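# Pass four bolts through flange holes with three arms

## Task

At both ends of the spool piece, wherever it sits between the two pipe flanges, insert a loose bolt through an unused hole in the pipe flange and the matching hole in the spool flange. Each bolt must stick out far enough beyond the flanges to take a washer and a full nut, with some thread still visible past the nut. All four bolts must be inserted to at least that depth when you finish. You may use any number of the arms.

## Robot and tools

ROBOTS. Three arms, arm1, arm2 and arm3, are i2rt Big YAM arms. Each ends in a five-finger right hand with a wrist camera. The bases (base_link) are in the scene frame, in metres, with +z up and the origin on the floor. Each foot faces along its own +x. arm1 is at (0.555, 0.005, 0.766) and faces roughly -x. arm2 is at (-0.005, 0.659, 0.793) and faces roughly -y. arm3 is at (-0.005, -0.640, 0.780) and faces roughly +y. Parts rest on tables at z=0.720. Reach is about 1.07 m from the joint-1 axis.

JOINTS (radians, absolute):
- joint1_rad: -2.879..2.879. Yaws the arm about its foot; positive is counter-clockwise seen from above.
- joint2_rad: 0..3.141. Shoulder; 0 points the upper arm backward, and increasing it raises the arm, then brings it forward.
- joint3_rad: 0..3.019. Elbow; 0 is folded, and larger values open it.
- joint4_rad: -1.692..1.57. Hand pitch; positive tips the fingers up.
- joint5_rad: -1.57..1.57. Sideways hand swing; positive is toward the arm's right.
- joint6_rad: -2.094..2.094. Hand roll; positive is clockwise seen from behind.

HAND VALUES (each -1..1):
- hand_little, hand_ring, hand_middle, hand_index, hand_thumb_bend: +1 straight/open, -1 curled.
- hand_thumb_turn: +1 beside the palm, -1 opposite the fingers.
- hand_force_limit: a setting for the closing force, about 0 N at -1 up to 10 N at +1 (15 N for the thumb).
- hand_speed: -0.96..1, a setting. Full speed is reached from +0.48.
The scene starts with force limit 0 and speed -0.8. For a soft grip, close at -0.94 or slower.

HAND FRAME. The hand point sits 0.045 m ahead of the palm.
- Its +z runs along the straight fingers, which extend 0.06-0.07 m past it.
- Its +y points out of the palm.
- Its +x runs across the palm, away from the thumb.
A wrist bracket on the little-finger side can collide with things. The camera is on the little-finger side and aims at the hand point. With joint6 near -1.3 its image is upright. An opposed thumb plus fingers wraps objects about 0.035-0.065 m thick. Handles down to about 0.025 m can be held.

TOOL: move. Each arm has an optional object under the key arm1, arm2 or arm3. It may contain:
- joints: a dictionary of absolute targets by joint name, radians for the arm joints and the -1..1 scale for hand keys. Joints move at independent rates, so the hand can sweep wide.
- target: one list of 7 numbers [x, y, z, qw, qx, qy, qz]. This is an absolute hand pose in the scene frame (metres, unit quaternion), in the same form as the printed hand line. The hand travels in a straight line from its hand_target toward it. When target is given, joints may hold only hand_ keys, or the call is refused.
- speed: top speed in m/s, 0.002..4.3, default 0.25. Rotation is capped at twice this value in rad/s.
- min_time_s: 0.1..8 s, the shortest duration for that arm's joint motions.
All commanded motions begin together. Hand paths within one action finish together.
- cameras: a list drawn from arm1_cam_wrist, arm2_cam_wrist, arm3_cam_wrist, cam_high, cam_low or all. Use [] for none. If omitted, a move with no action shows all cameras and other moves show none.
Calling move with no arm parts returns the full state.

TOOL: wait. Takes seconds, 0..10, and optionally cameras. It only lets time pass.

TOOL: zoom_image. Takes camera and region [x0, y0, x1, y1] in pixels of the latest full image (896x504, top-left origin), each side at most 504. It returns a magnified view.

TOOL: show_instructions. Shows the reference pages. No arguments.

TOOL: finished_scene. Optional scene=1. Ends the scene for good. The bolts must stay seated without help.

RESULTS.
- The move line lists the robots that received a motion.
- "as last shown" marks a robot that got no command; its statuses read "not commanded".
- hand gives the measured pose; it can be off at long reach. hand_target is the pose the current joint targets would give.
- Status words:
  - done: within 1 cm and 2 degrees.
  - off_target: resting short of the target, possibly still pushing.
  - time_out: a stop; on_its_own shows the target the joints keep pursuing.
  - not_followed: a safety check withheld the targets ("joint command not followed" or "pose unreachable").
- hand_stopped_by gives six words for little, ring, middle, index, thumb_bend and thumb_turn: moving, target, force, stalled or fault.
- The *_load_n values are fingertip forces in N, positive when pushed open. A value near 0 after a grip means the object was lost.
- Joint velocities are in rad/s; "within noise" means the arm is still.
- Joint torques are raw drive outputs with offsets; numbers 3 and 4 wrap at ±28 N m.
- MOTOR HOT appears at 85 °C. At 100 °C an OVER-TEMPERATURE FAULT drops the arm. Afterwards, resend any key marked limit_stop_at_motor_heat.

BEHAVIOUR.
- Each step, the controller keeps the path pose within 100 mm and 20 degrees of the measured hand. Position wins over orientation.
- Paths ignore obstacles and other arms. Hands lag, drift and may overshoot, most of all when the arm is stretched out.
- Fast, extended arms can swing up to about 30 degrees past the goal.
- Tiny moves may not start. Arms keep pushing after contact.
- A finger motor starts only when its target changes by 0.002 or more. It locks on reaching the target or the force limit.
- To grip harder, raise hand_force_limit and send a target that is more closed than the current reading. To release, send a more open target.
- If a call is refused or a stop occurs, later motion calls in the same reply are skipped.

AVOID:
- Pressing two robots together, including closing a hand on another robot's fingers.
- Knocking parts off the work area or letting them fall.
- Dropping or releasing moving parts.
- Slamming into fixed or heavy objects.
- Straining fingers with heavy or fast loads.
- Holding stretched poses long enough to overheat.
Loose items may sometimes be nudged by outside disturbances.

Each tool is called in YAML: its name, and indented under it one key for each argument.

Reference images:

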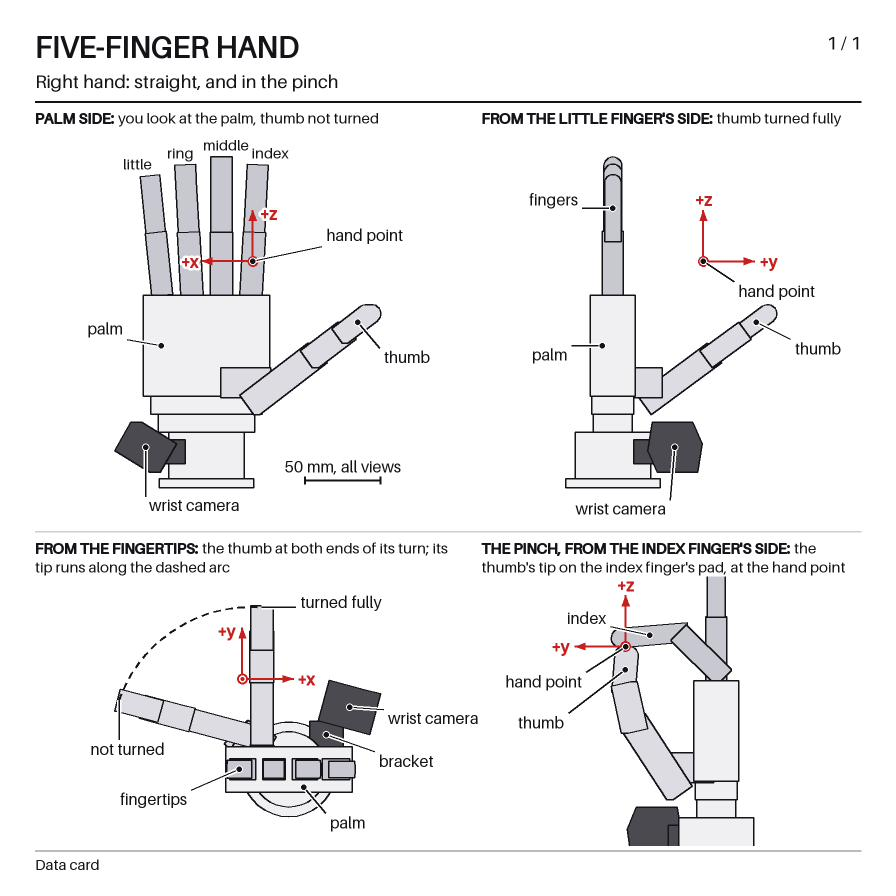

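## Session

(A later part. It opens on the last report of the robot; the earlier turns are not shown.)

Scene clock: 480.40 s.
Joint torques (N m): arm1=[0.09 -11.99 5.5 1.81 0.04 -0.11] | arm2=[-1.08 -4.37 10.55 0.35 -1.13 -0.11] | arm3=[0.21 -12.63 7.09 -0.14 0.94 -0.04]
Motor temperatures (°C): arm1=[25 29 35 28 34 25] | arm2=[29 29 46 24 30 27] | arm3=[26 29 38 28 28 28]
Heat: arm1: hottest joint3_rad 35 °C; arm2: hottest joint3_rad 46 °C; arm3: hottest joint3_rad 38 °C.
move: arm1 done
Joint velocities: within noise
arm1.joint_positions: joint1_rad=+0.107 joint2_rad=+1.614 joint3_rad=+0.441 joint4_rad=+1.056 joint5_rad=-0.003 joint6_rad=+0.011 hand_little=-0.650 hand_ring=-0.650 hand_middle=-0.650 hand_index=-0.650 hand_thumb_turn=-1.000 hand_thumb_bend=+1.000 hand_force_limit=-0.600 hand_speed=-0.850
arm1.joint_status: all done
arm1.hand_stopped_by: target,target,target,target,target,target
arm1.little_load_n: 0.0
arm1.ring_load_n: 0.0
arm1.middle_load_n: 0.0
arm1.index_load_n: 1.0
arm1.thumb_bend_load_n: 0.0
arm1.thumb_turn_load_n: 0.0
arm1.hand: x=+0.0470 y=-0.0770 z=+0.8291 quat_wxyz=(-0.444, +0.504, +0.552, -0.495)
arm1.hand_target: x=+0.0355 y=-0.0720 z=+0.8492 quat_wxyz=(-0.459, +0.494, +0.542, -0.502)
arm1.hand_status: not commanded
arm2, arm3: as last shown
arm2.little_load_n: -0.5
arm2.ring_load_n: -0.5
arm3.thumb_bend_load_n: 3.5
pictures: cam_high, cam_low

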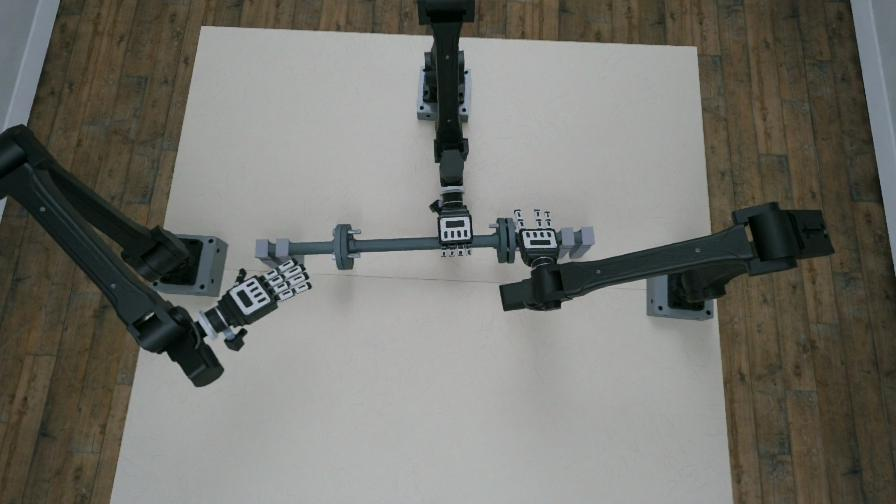

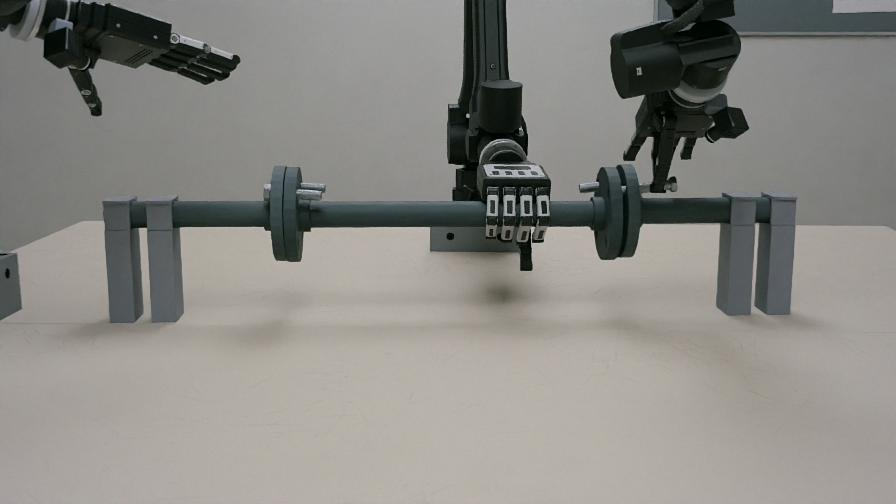

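move:
  arm1: {"joints": {"joint2_rad": 1.582, "joint3_rad": 0.464, "joint4_rad": 1.05}, "min_time_s": 1}
  cameras: ["cam_low", "cam_high"]

zoom_image:
  camera: "cam_low"
  region: [590, 160, 650, 262]

zoom_image:
  camera: "cam_high"
  region: [485, 215, 530, 265]

Scene clock: 481.93 s.
Joint torques (N m): arm1=[0.09 -12.28 5.5 1.92 0.04 -0.1] | arm2=[-0.85 -3.9 10.43 0.31 -1.12 -0.11] | arm3=[0.26 -12.63 7.08 -0.12 0.93 -0.03]
Motor temperatures (°C): arm1=[25 29 35 28 34 25] | arm2=[29 29 46 24 30 27] | arm3=[26 29 38 28 28 28]
Heat: arm1: hottest joint3_rad 35 °C; arm2: hottest joint3_rad 46 °C; arm3: hottest joint3_rad 38 °C.
move: arm1 done
Joint velocities: within noise
arm1.joint_positions: joint1_rad=+0.107 joint2_rad=+1.611 joint3_rad=+0.441 joint4_rad=+1.054 joint5_rad=-0.003 joint6_rad=+0.011 hand_little=-0.650 hand_ring=-0.650 hand_middle=-0.650 hand_index=-0.650 hand_thumb_turn=-1.000 hand_thumb_bend=+1.000 hand_force_limit=-0.600 hand_speed=-0.850
arm1.joint_status: all done
arm1.hand_stopped_by: target,target,target,target,target,target
arm1.little_load_n: 0.0
arm1.ring_load_n: 0.0
arm1.middle_load_n: 0.0
arm1.index_load_n: 1.5
arm1.thumb_bend_load_n: 0.0
arm1.thumb_turn_load_n: 0.0
arm1.hand: x=+0.0471 y=-0.0770 z=+0.8295 quat_wxyz=(-0.444, +0.504, +0.552, -0.495)
arm1.hand_target: x=+0.0352 y=-0.0720 z=+0.8523 quat_wxyz=(-0.460, +0.493, +0.540, -0.504)
arm1.hand_status: not commanded
arm2, arm3: as last shown
arm2.little_load_n: 0.0
arm2.ring_load_n: 0.0
arm2.thumb_turn_load_n: -0.5
arm3.thumb_bend_load_n: 3.0
pictures: cam_high, cam_low

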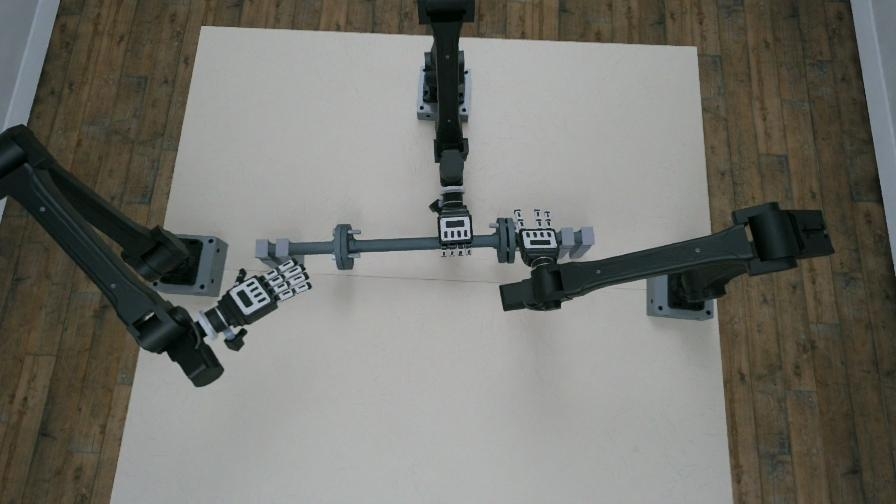

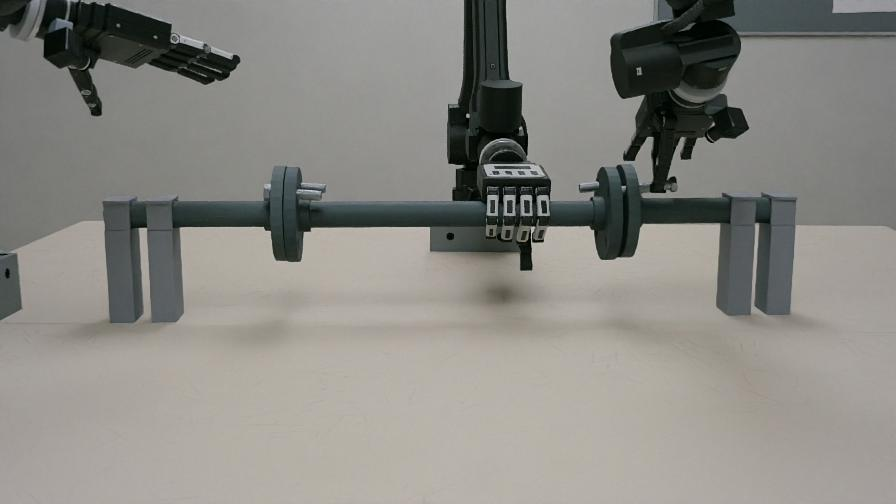

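Scaled by 4.941.

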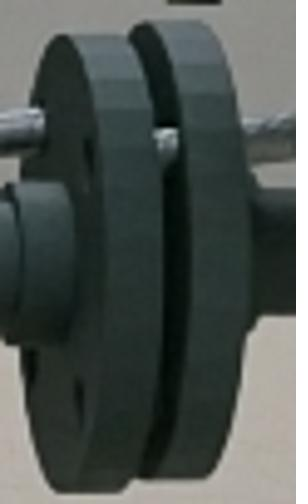

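Scaled by 10.080.

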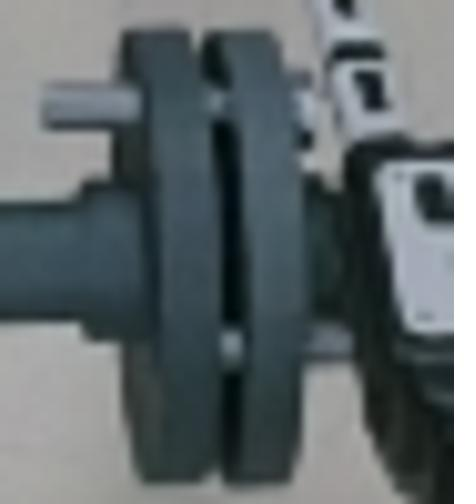

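move:
  arm1: {"joints": {"joint2_rad": 1.562, "joint3_rad": 0.464, "joint4_rad": 1.05}, "min_time_s": 2}
  cameras: ["cam_low", "cam_high"]

zoom_image:
  camera: "cam_low"
  region: [590, 160, 650, 262]

zoom_image:
  camera: "cam_high"
  region: [485, 215, 530, 265]

Scene clock: 484.50 s.
Joint torques (N m): arm1=[0.09 -12.98 5.59 2.29 0.06 -0.11] | arm2=[-1.08 -3.78 10.39 0.29 -1.15 -0.12] | arm3=[0.15 -12.63 7.1 -0.16 0.93 -0.05]
Motor temperatures (°C): arm1=[25 29 35 28 34 25] | arm2=[29 29 46 24 30 27] | arm3=[26 29 38 28 28 28]
Heat: arm1: hottest joint3_rad 35 °C; arm2: hottest joint3_rad 46 °C; arm3: hottest joint3_rad 38 °C.
move: arm1 done
Joint velocities: within noise
arm1.joint_positions: joint1_rad=+0.107 joint2_rad=+1.601 joint3_rad=+0.441 joint4_rad=+1.046 joint5_rad=-0.003 joint6_rad=+0.011 hand_little=-0.650 hand_ring=-0.650 hand_middle=-0.650 hand_index=-0.650 hand_thumb_turn=-1.000 hand_thumb_bend=+1.000 hand_force_limit=-0.600 hand_speed=-0.850
arm1.joint_status: all done
arm1.hand_stopped_by: target,target,target,target,target,target
arm1.little_load_n: 0.0
arm1.ring_load_n: 0.5
arm1.middle_load_n: 0.5
arm1.index_load_n: 1.0
arm1.thumb_bend_load_n: 0.0
arm1.thumb_turn_load_n: 0.0
arm1.hand: x=+0.0471 y=-0.0771 z=+0.8326 quat_wxyz=(-0.444, +0.503, +0.551, -0.496)
arm1.hand_target: x=+0.0345 y=-0.0721 z=+0.8623 quat_wxyz=(-0.465, +0.488, +0.535, -0.509)
arm1.hand_status: not commanded
arm2.joint_positions: joint1_rad=-0.795 joint2_rad=+1.108 joint3_rad=+0.794 joint4_rad=-1.073 joint5_rad=-1.269 joint6_rad=-1.634 hand_little=+1.000 hand_ring=+1.000 hand_middle=+1.000 hand_index=+1.000 hand_thumb_turn=+1.000 hand_thumb_bend=+1.000 hand_force_limit=+0.000 hand_speed=-0.800
arm2.joint_status: not commanded
arm2.hand_stopped_by: target,target,target,target,target,target
arm2.little_load_n: 0.0
arm2.ring_load_n: 0.0
arm2.middle_load_n: -0.5
arm2.index_load_n: 0.0
arm2.thumb_bend_load_n: 0.0
arm2.thumb_turn_load_n: 0.0
arm2.hand: x=-0.0962 y=+0.3442 z=+0.9864 quat_wxyz=(-0.127, +0.372, -0.710, +0.584)
arm2.hand_target: x=-0.1047 y=+0.3392 z=+1.0000 quat_wxyz=(-0.112, +0.380, -0.704, +0.589)
arm2.hand_status: not commanded
arm3: as last shown
pictures: cam_high, cam_low

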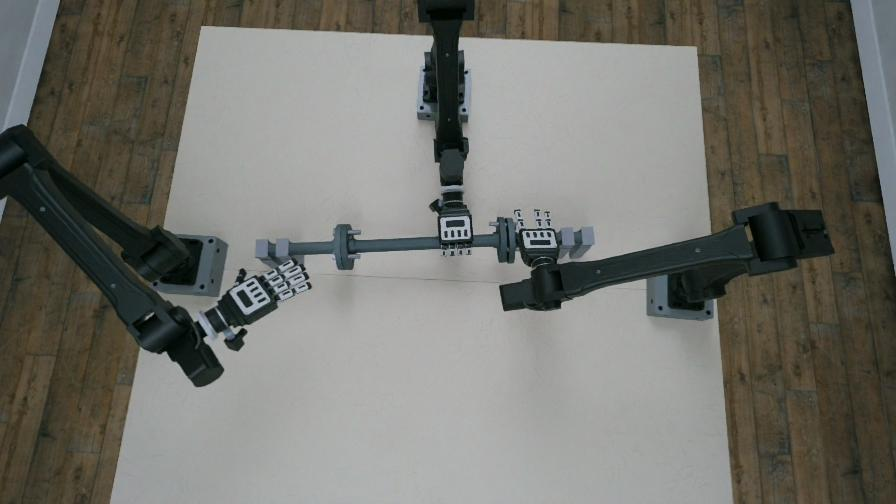

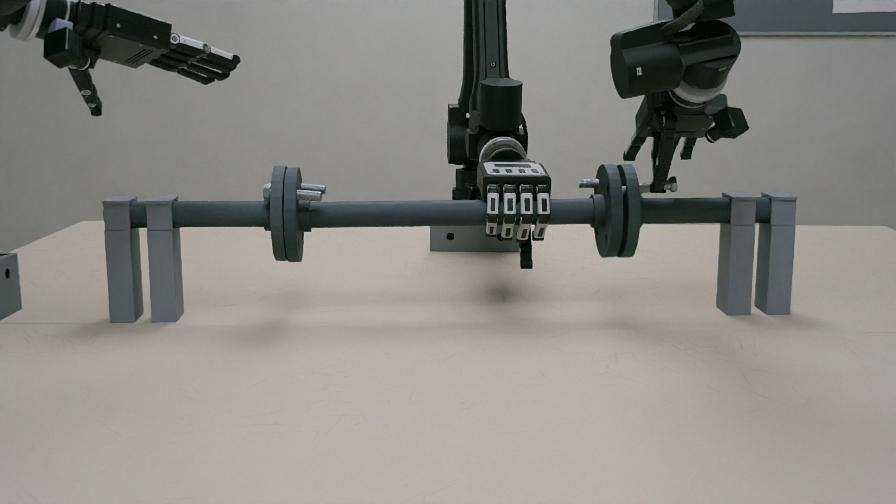

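Scaled by 4.941.

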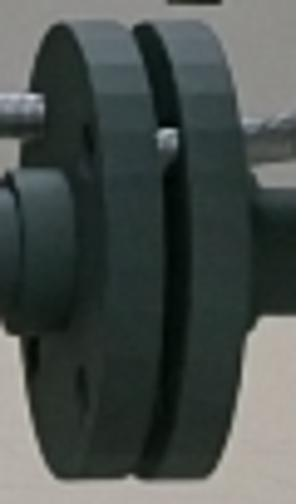

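Scaled by 10.080.

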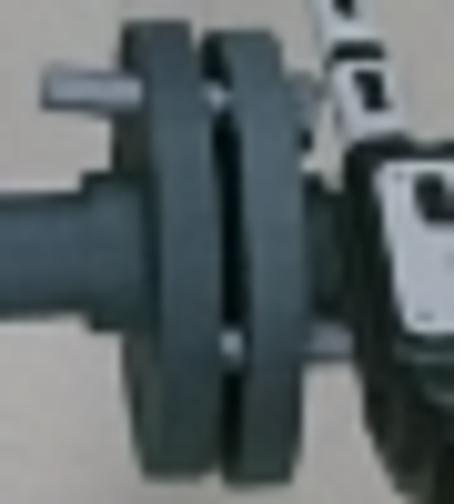

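move:
  arm1: {"joints": {"joint2_rad": 1.575, "joint3_rad": 0.492, "joint4_rad": 1.045}, "min_time_s": 2}
  cameras: ["cam_low", "cam_high"]

zoom_image:
  camera: "cam_low"
  region: [590, 160, 650, 262]

zoom_image:
  camera: "cam_high"
  region: [485, 215, 530, 265]

Scene clock: 487.83 s.
Joint torques (N m): arm1=[0.09 -12.04 6.99 2.29 0.05 -0.11] | arm2=[-1.08 -3.78 10.39 0.34 -1.16 -0.1] | arm3=[0.03 -12.75 7.09 -0.1 0.93 -0.03]
Motor temperatures (°C): arm1=[25 29 35 28 34 25] | arm2=[29 29 46 24 30 27] | arm3=[26 29 38 28 28 28]
Heat: arm1: hottest joint3_rad 35 °C; arm2: hottest joint3_rad 46 °C; arm3: hottest joint3_rad 38 °C.
move: arm1 done
Joint velocities: within noise
arm1.joint_positions: joint1_rad=+0.107 joint2_rad=+1.601 joint3_rad=+0.451 joint4_rad=+1.041 joint5_rad=-0.003 joint6_rad=+0.011 hand_little=-0.650 hand_ring=-0.650 hand_middle=-0.650 hand_index=-0.650 hand_thumb_turn=-1.000 hand_thumb_bend=+1.000 hand_force_limit=-0.600 hand_speed=-0.850
arm1.joint_status: all done
arm1.hand_stopped_by: target,target,target,target,target,target
arm1.little_load_n: 0.5
arm1.ring_load_n: 0.5
arm1.middle_load_n: 0.0
arm1.index_load_n: 1.0
arm1.thumb_bend_load_n: 0.0
arm1.thumb_turn_load_n: 0.0
arm1.hand: x=+0.0432 y=-0.0774 z=+0.8354 quat_wxyz=(-0.445, +0.502, +0.550, -0.497)
arm1.hand_target: x=+0.0237 y=-0.0731 z=+0.8668 quat_wxyz=(-0.467, +0.485, +0.533, -0.512)
arm1.hand_status: not commanded
arm2, arm3: as last shown
arm2.middle_load_n: 0.0
pictures: cam_high, cam_low

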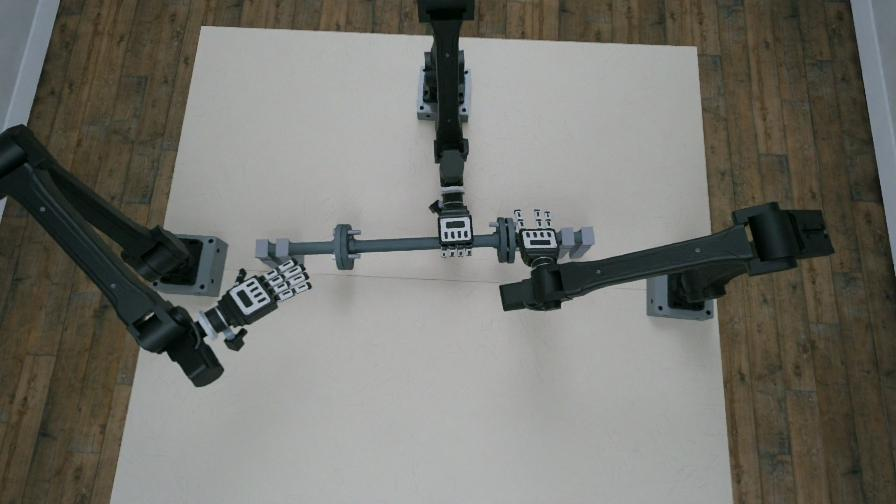

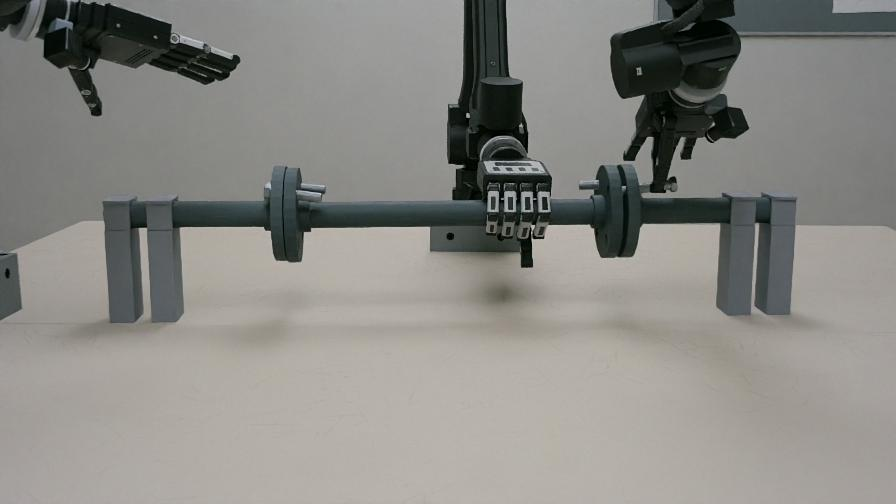

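Scaled by 4.941.

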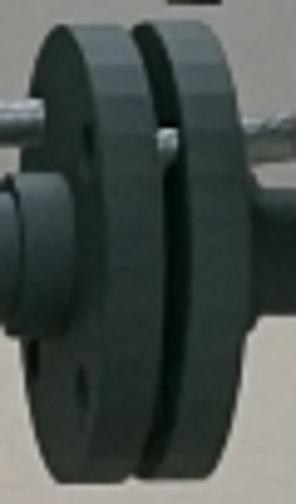

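Scaled by 10.080.

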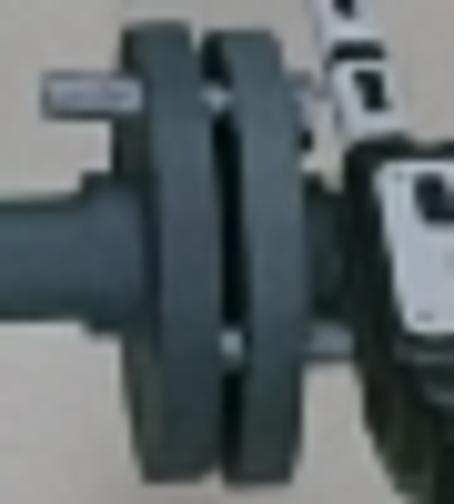

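move:
  arm1: {"joints": {"hand_thumb_bend": -0.1}}
  cameras: ["cam_low", "cam_high", "arm1_cam_wrist"]

zoom_image:
  camera: "cam_low"
  region: [590, 160, 650, 262]

zoom_image:
  camera: "cam_high"
  region: [485, 215, 530, 265]

Scene clock: 492.70 s.
Joint torques (N m): arm1=[0.09 -12.04 6.98 2.29 0.05 -0.11] | arm2=[-1.32 -3.9 10.36 0.28 -1.15 -0.08] | arm3=[0.09 -12.57 7.08 -0.1 0.93 -0.04]
Motor temperatures (°C): arm1=[25 29 35 28 34 25] | arm2=[29 29 46 24 30 27] | arm3=[25 29 38 28 28 28]
Heat: arm1: hottest joint3_rad 35 °C; arm2: hottest joint3_rad 46 °C; arm3: hottest joint3_rad 38 °C.
move: arm1 off_target
Joint velocities: within noise
arm1.joint_positions: joint1_rad=+0.107 joint2_rad=+1.601 joint3_rad=+0.451 joint4_rad=+1.041 joint5_rad=-0.003 joint6_rad=+0.011 hand_little=-0.650 hand_ring=-0.650 hand_middle=-0.650 hand_index=-0.650 hand_thumb_turn=-1.000 hand_thumb_bend=+0.472 hand_force_limit=-0.600 hand_speed=-0.850
arm1.joint_status: hand_thumb_bend off_target (ended at +0.472, target -0.100)
arm1.hand_stopped_by: target,target,target,target,force,target
arm1.little_load_n: 0.0
arm1.ring_load_n: 0.5
arm1.middle_load_n: 0.0
arm1.index_load_n: 1.0
arm1.thumb_bend_load_n: 3.5
arm1.thumb_turn_load_n: 0.5
arm1.hand: x=+0.0432 y=-0.0774 z=+0.8354 quat_wxyz=(-0.445, +0.502, +0.550, -0.497)
arm1.hand_target: x=+0.0237 y=-0.0731 z=+0.8668 quat_wxyz=(-0.467, +0.485, +0.533, -0.512)
arm1.hand_status: not commanded
arm2, arm3: as last shown
arm3.thumb_turn_load_n: 1.0
pictures: arm1_cam_wrist, cam_high, cam_low

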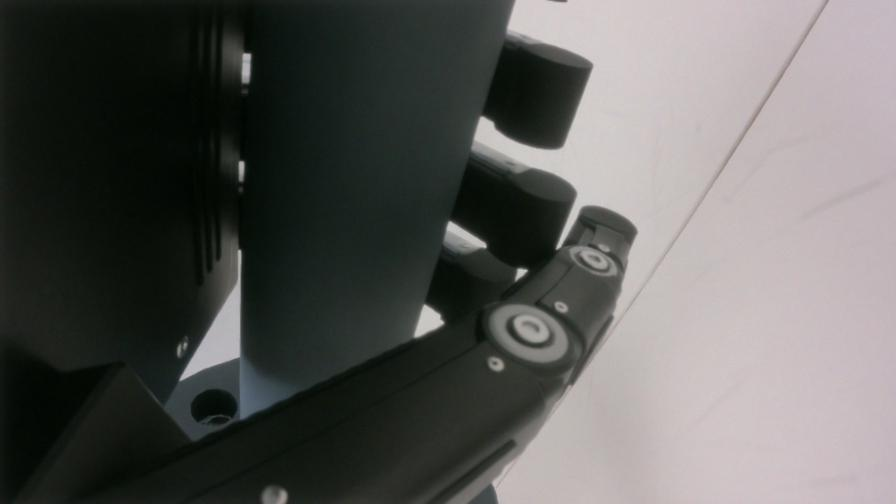

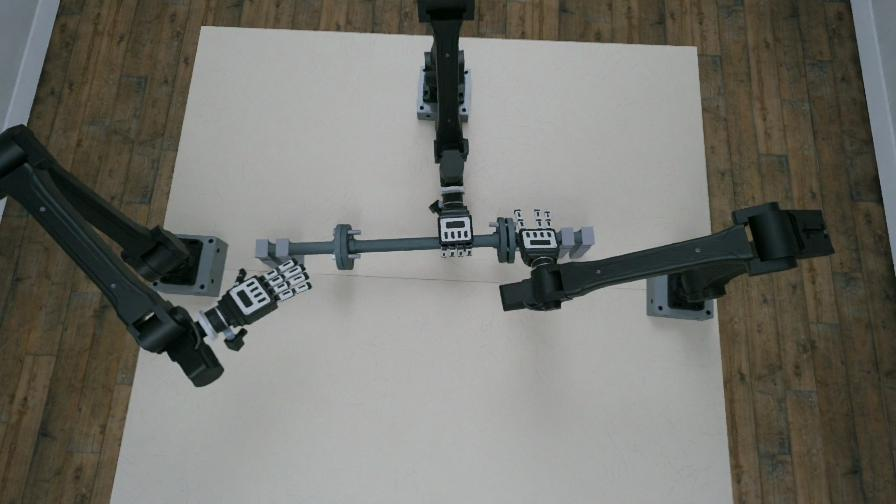

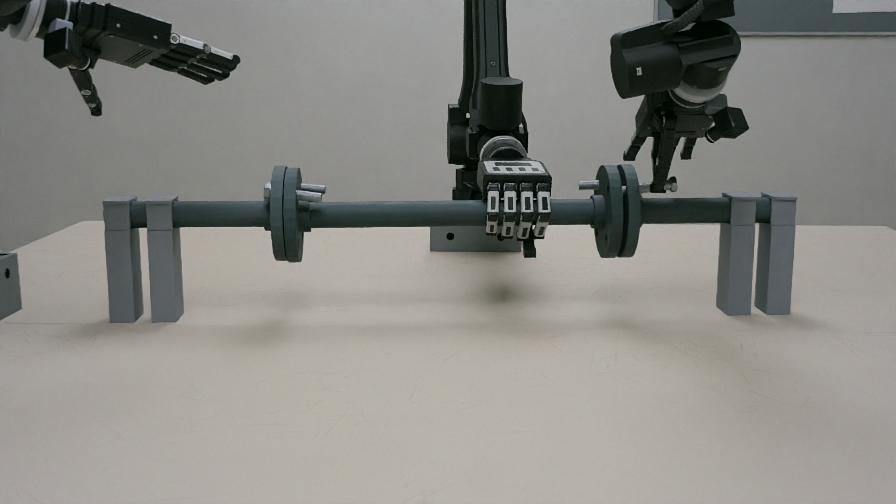

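Scaled by 4.941.

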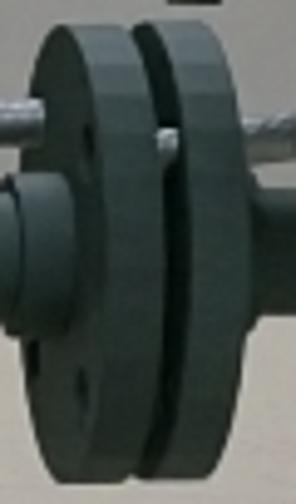

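Scaled by 10.080.

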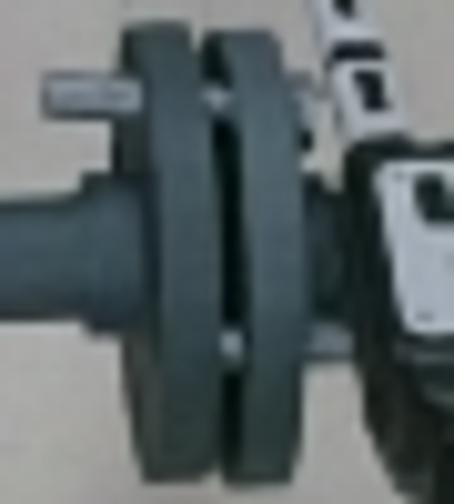

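zoom_image:
  camera: "arm1_cam_wrist"
  region: [180, 375, 250, 445]

Scaled by 7.200.

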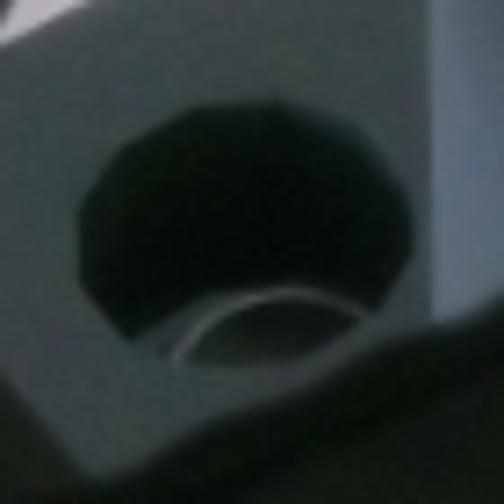

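zoom_image:
  camera: "arm1_cam_wrist"
  region: [160, 220, 440, 440]

zoom_image:
  camera: "arm1_cam_wrist"
  region: [220, 0, 560, 240]

Scaled by 1.800.

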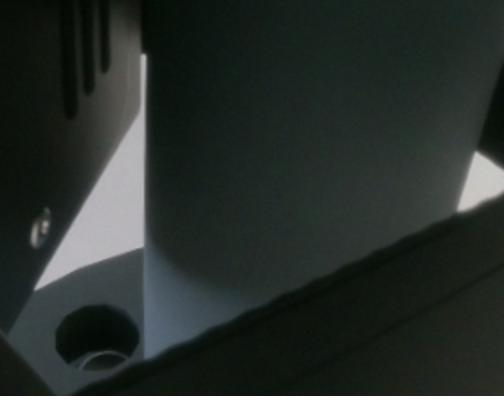

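Scaled by 1.482.

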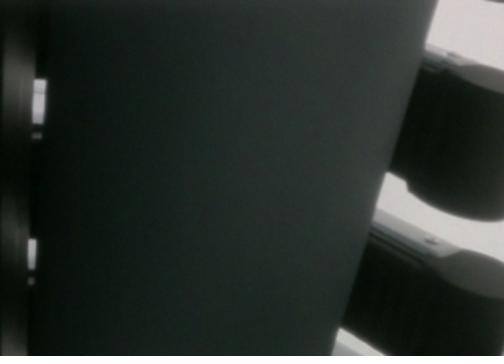

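move:
  arm1: {"joints": {"hand_force_limit": 0.0, "hand_thumb_bend": 0.0}}
  cameras: ["cam_low", "cam_high", "arm1_cam_wrist"]

zoom_image:
  camera: "cam_low"
  region: [590, 160, 650, 262]

zoom_image:
  camera: "cam_high"
  region: [485, 215, 530, 265]

zoom_image:
  camera: "arm1_cam_wrist"
  region: [180, 375, 250, 445]

Scene clock: 499.27 s.
Joint torques (N m): arm1=[0.09 -12.04 6.99 2.28 0.05 -0.11] | arm2=[-0.85 -3.96 10.63 0.32 -1.12 -0.11] | arm3=[0.21 -12.63 7.1 -0.12 0.94 -0.03]
Motor temperatures (°C): arm1=[25 29 35 28 34 25] | arm2=[29 29 46 24 30 27] | arm3=[25 29 38 28 28 28]
Heat: arm1: hottest joint3_rad 35 °C; arm2: hottest joint3_rad 46 °C; arm3: hottest joint3_rad 38 °C.
move: arm1 off_target
Joint velocities: within noise
arm1.joint_positions: joint1_rad=+0.107 joint2_rad=+1.601 joint3_rad=+0.451 joint4_rad=+1.041 joint5_rad=-0.003 joint6_rad=+0.011 hand_little=-0.650 hand_ring=-0.650 hand_middle=-0.650 hand_index=-0.650 hand_thumb_turn=-1.000 hand_thumb_bend=+0.427 hand_force_limit=+0.000 hand_speed=-0.850
arm1.joint_status: hand_thumb_bend off_target (ended at +0.427, target +0.000); the others done
arm1.hand_stopped_by: target,target,target,target,force,target
arm1.little_load_n: 0.0
arm1.ring_load_n: 0.5
arm1.middle_load_n: 0.5
arm1.index_load_n: 0.5
arm1.thumb_bend_load_n: 8.0
arm1.thumb_turn_load_n: 0.5
arm1.hand: x=+0.0432 y=-0.0774 z=+0.8354 quat_wxyz=(-0.445, +0.502, +0.550, -0.497)
arm1.hand_target: x=+0.0237 y=-0.0731 z=+0.8668 quat_wxyz=(-0.467, +0.485, +0.533, -0.512)
arm1.hand_status: not commanded
arm2: as last shown
arm3.joint_positions: joint1_rad=+0.248 joint2_rad=+1.531 joint3_rad=+1.060 joint4_rad=-1.265 joint5_rad=+1.040 joint6_rad=+1.792 hand_little=+1.000 hand_ring=+1.000 hand_middle=-0.179 hand_index=+1.000 hand_thumb_turn=-1.000 hand_thumb_bend=+0.348 hand_force_limit=-0.400 hand_speed=-0.850
arm3.joint_status: not commanded
arm3.hand_stopped_by: target,target,target,target,force,target
arm3.little_load_n: 0.0
arm3.ring_load_n: 0.0
arm3.middle_load_n: 5.0
arm3.index_load_n: 0.0
arm3.thumb_bend_load_n: 3.0
arm3.thumb_turn_load_n: 1.0
arm3.hand: x=+0.0503 y=-0.1985 z=+0.8979 quat_wxyz=(-0.378, +0.634, -0.590, +0.329)
arm3.hand_target: x=+0.0455 y=-0.2028 z=+0.9037 quat_wxyz=(-0.383, +0.636, -0.586, +0.324)
arm3.hand_status: not commanded
pictures: arm1_cam_wrist, cam_high, cam_low

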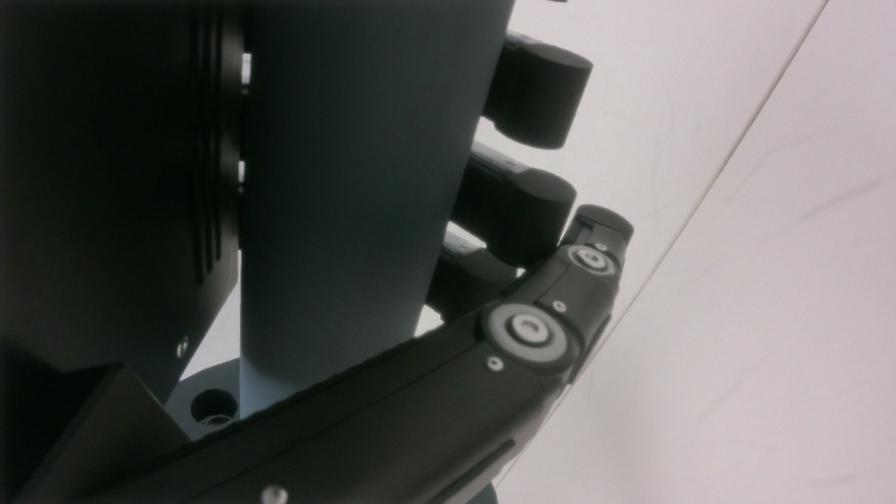

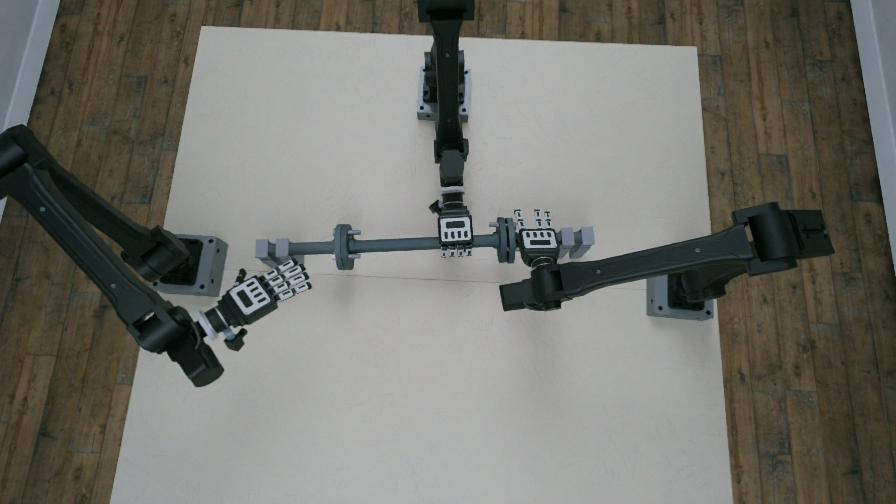

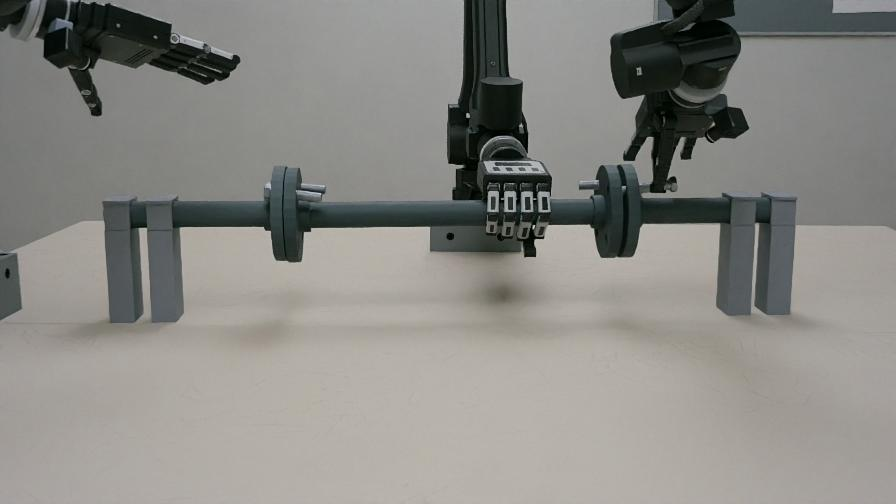

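Scaled by 4.941.

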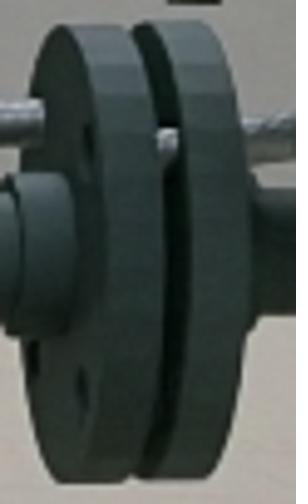

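Scaled by 10.080.

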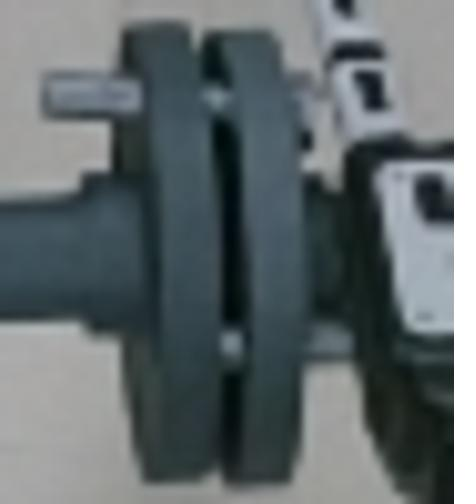

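Scaled by 7.200.

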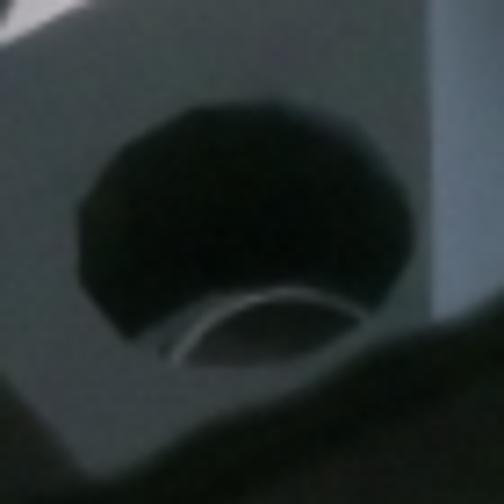

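move:
  arm1: {"target": [0.036, -0.0725, 0.83, 0.4538, -0.4971, -0.5453, 0.4974], "speed": 0.03, "joints": {"hand_thumb_bend": 1.0, "hand_speed": -0.6}}
  cameras: ["cam_low"]

zoom_image:
  camera: "cam_low"
  region: [590, 160, 650, 262]

Scene clock: 503.37 s.
Joint torques (N m): arm1=[0.26 -8.82 4.55 3.1 0.12 -0.1] | arm2=[-1.55 -3.96 10.48 0.34 -1.1 -0.1] | arm3=[0.15 -12.63 7.1 -0.13 0.93 -0.03]
Motor temperatures (°C): arm1=[25 29 35 28 34 25] | arm2=[29 29 46 24 30 27] | arm3=[25 29 38 28 28 28]
Heat: arm1: hottest joint3_rad 35 °C; arm2: hottest joint3_rad 46 °C; arm3: hottest joint3_rad 38 °C.
move: arm1 done
Joint velocities: within noise
arm1.joint_positions: joint1_rad=+0.107 joint2_rad=+1.632 joint3_rad=+0.451 joint4_rad=+1.074 joint5_rad=-0.003 joint6_rad=+0.011 hand_little=-0.650 hand_ring=-0.650 hand_middle=-0.650 hand_index=-0.650 hand_thumb_turn=-1.000 hand_thumb_bend=+1.000 hand_force_limit=+0.000 hand_speed=-0.600
arm1.joint_status: all done
arm1.hand_stopped_by: target,target,target,target,target,target
arm1.little_load_n: 0.0
arm1.ring_load_n: 0.0
arm1.middle_load_n: 0.0
arm1.index_load_n: 0.0
arm1.thumb_bend_load_n: 0.0
arm1.thumb_turn_load_n: 0.0
arm1.hand: x=+0.0423 y=-0.0775 z=+0.8287 quat_wxyz=(-0.446, +0.501, +0.550, -0.498)
arm1.hand_target: x=+0.0362 y=-0.0724 z=+0.8300 quat_wxyz=(-0.454, +0.498, +0.546, -0.498)
arm1.hand_status: done (0.008 m and 1.1 deg from the pose sent, 0.010 m and 1.2 deg at the start)
arm2, arm3: as last shown
arm2.thumb_turn_load_n: -0.5
arm3.thumb_turn_load_n: 1.5

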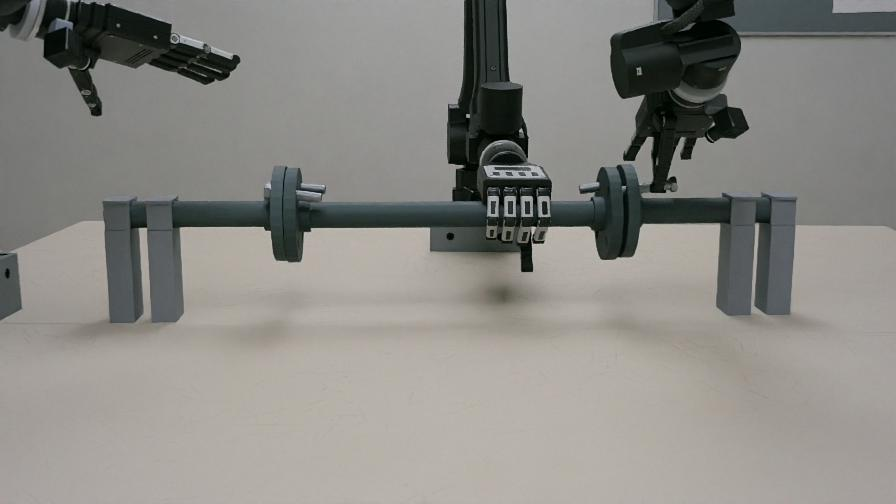

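Scaled by 4.941.

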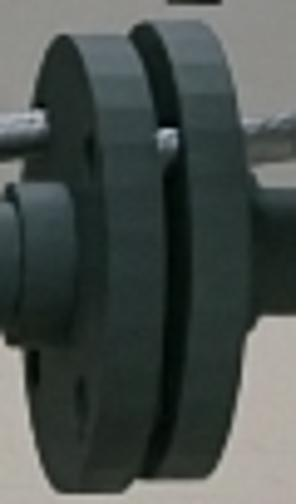

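move:
  arm1: {"joints": {"hand_index": 1, "hand_middle": 1, "hand_ring": 1, "hand_little": 1}}
  cameras: []

move:
  arm1: {"target": [0.086, -0.074, 0.831, 0.4538, -0.4971, -0.5453, 0.4974], "speed": 0.06}
  cameras: ["cam_low", "cam_high", "arm1_cam_wrist"]

zoom_image:
  camera: "cam_high"
  region: [485, 215, 530, 265]

zoom_image:
  camera: "arm1_cam_wrist"
  region: [220, 290, 300, 370]

Scene clock: 505.53 s.
Joint torques (N m): arm1=[0.21 -8.82 4.56 3.08 0.12 -0.1] | arm2=[-1.55 -3.78 10.33 0.29 -1.12 -0.12] | arm3=[0.09 -12.69 7.1 -0.13 0.93 -0.02]
Motor temperatures (°C): arm1=[25 29 35 28 34 25] | arm2=[29 29 46 24 30 27] | arm3=[25 29 38 28 28 28]
Heat: arm1: hottest joint3_rad 35 °C; arm2: hottest joint3_rad 46 °C; arm3: hottest joint3_rad 38 °C.
move: arm1 done
Joint velocities: within noise
arm1.joint_positions: joint1_rad=+0.107 joint2_rad=+1.632 joint3_rad=+0.451 joint4_rad=+1.074 joint5_rad=-0.003 joint6_rad=+0.011 hand_little=+1.000 hand_ring=+1.000 hand_middle=+1.000 hand_index=+1.000 hand_thumb_turn=-1.000 hand_thumb_bend=+1.000 hand_force_limit=+0.000 hand_speed=-0.600
arm1.joint_status: all done
arm1.hand_stopped_by: target,target,target,target,target,target
arm1.little_load_n: 0.0
arm1.ring_load_n: 0.0
arm1.middle_load_n: 0.0
arm1.index_load_n: 0.0
arm1.thumb_bend_load_n: 0.0
arm1.thumb_turn_load_n: 0.0
arm1.hand: x=+0.0422 y=-0.0775 z=+0.8289 quat_wxyz=(-0.446, +0.501, +0.550, -0.498)
arm1.hand_target: x=+0.0362 y=-0.0724 z=+0.8300 quat_wxyz=(-0.454, +0.498, +0.546, -0.498)
arm1.hand_status: not commanded
arm2, arm3: as last shown
arm2.index_load_n: -0.5
arm2.thumb_turn_load_n: 0.0
arm3.index_load_n: -0.5
arm3.thumb_bend_load_n: 3.5

Scene clock: 506.87 s.
Joint torques (N m): arm1=[1.96 -9.52 2.91 2.93 0.34 -0.07] | arm2=[-1.73 -4.19 10.4 0.24 -1.18 -0.09] | arm3=[0.03 -12.51 7.08 -0.12 0.94 -0.04]
Motor temperatures (°C): arm1=[25 29 34 28 34 25] | arm2=[29 29 46 24 30 27] | arm3=[25 29 38 28 28 28]
Heat: arm1: hottest joint3_rad 34 °C; arm2: hottest joint3_rad 46 °C; arm3: hottest joint3_rad 38 °C.
move: arm1 done
Joint velocities: within noise
arm1.joint_positions: joint1_rad=+0.107 joint2_rad=+1.572 joint3_rad=+0.335 joint4_rad=+1.124 joint5_rad=+0.012 joint6_rad=+0.011 hand_little=+1.000 hand_ring=+1.000 hand_middle=+1.000 hand_index=+1.000 hand_thumb_turn=-1.000 hand_thumb_bend=+1.000 hand_force_limit=+0.000 hand_speed=-0.600
arm1.joint_status: not commanded
arm1.hand_stopped_by: target,target,target,target,target,target
arm1.little_load_n: 0.0
arm1.ring_load_n: 0.0
arm1.middle_load_n: 0.0
arm1.index_load_n: 0.0
arm1.thumb_bend_load_n: 0.0
arm1.thumb_turn_load_n: 0.0
arm1.hand: x=+0.0846 y=-0.0704 z=+0.8243 quat_wxyz=(-0.449, +0.506, +0.548, -0.492)
arm1.hand_target: x=+0.0859 y=-0.0739 z=+0.8310 quat_wxyz=(-0.454, +0.498, +0.546, -0.498)
arm1.hand_status: done (0.008 m and 1.4 deg from the pose sent, 0.044 m and 1.1 deg at the start)
arm2, arm3: as last shown
arm2.index_load_n: 0.0
arm2.thumb_turn_load_n: -0.5
arm3.index_load_n: 0.0
pictures: arm1_cam_wrist, cam_high, cam_low

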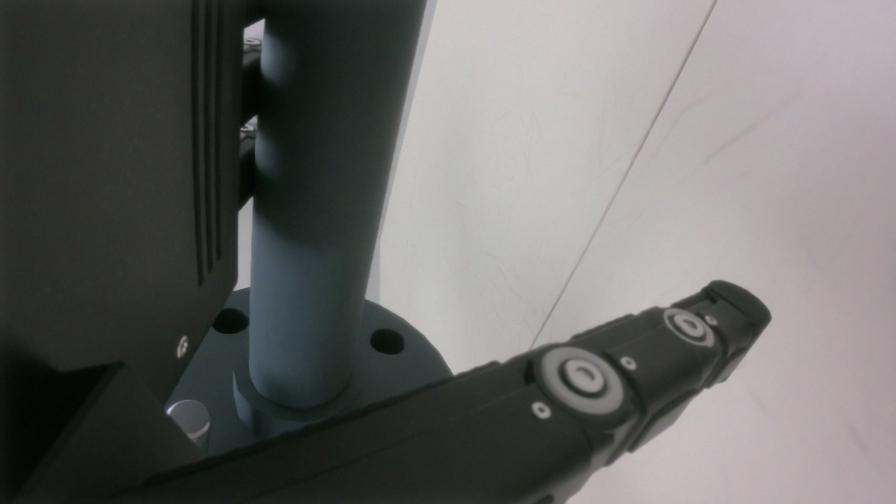

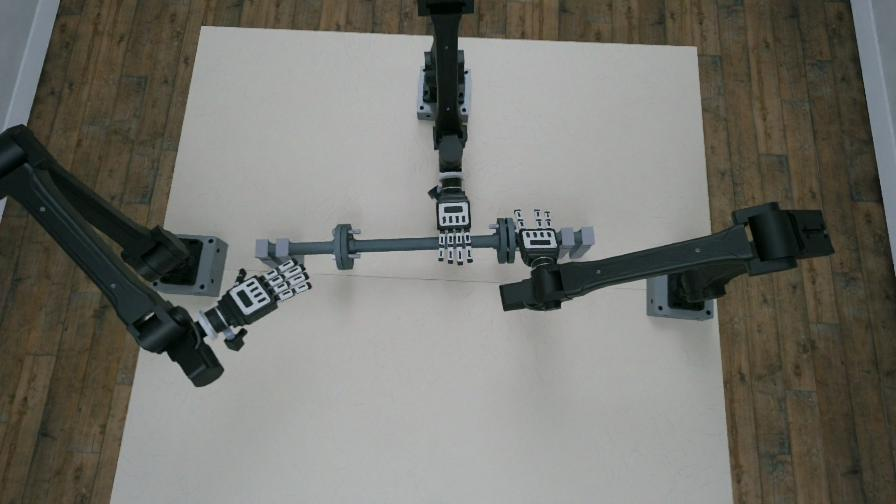

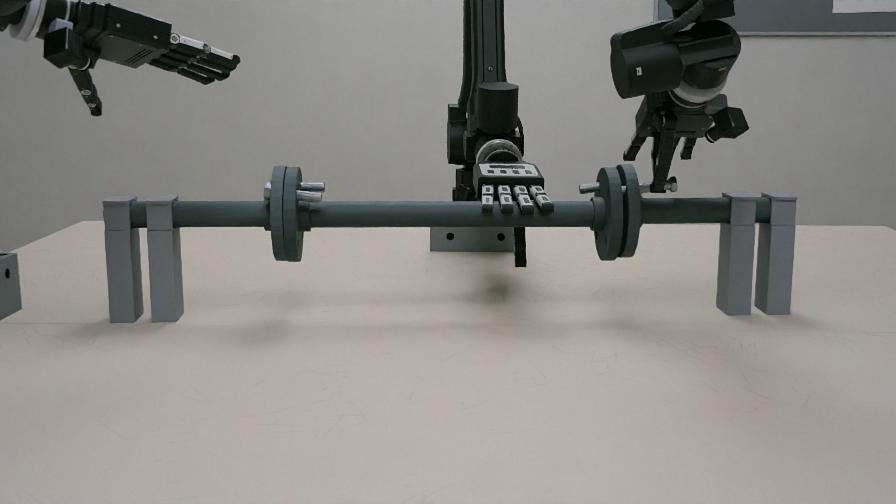

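Scaled by 10.080.

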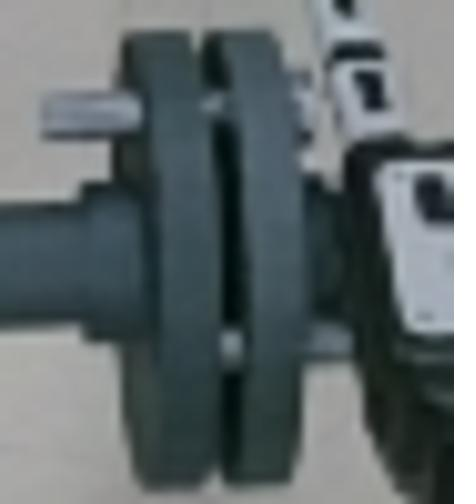

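Scaled by 6.300.

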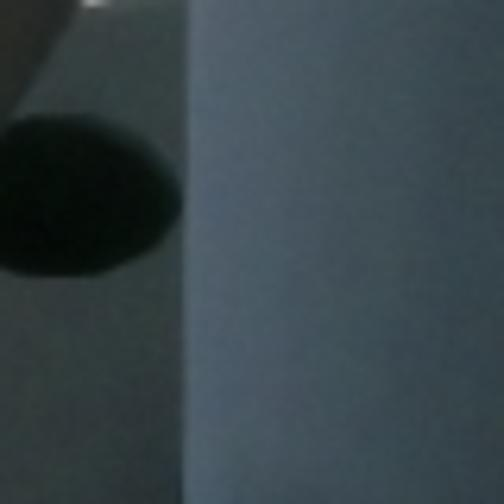

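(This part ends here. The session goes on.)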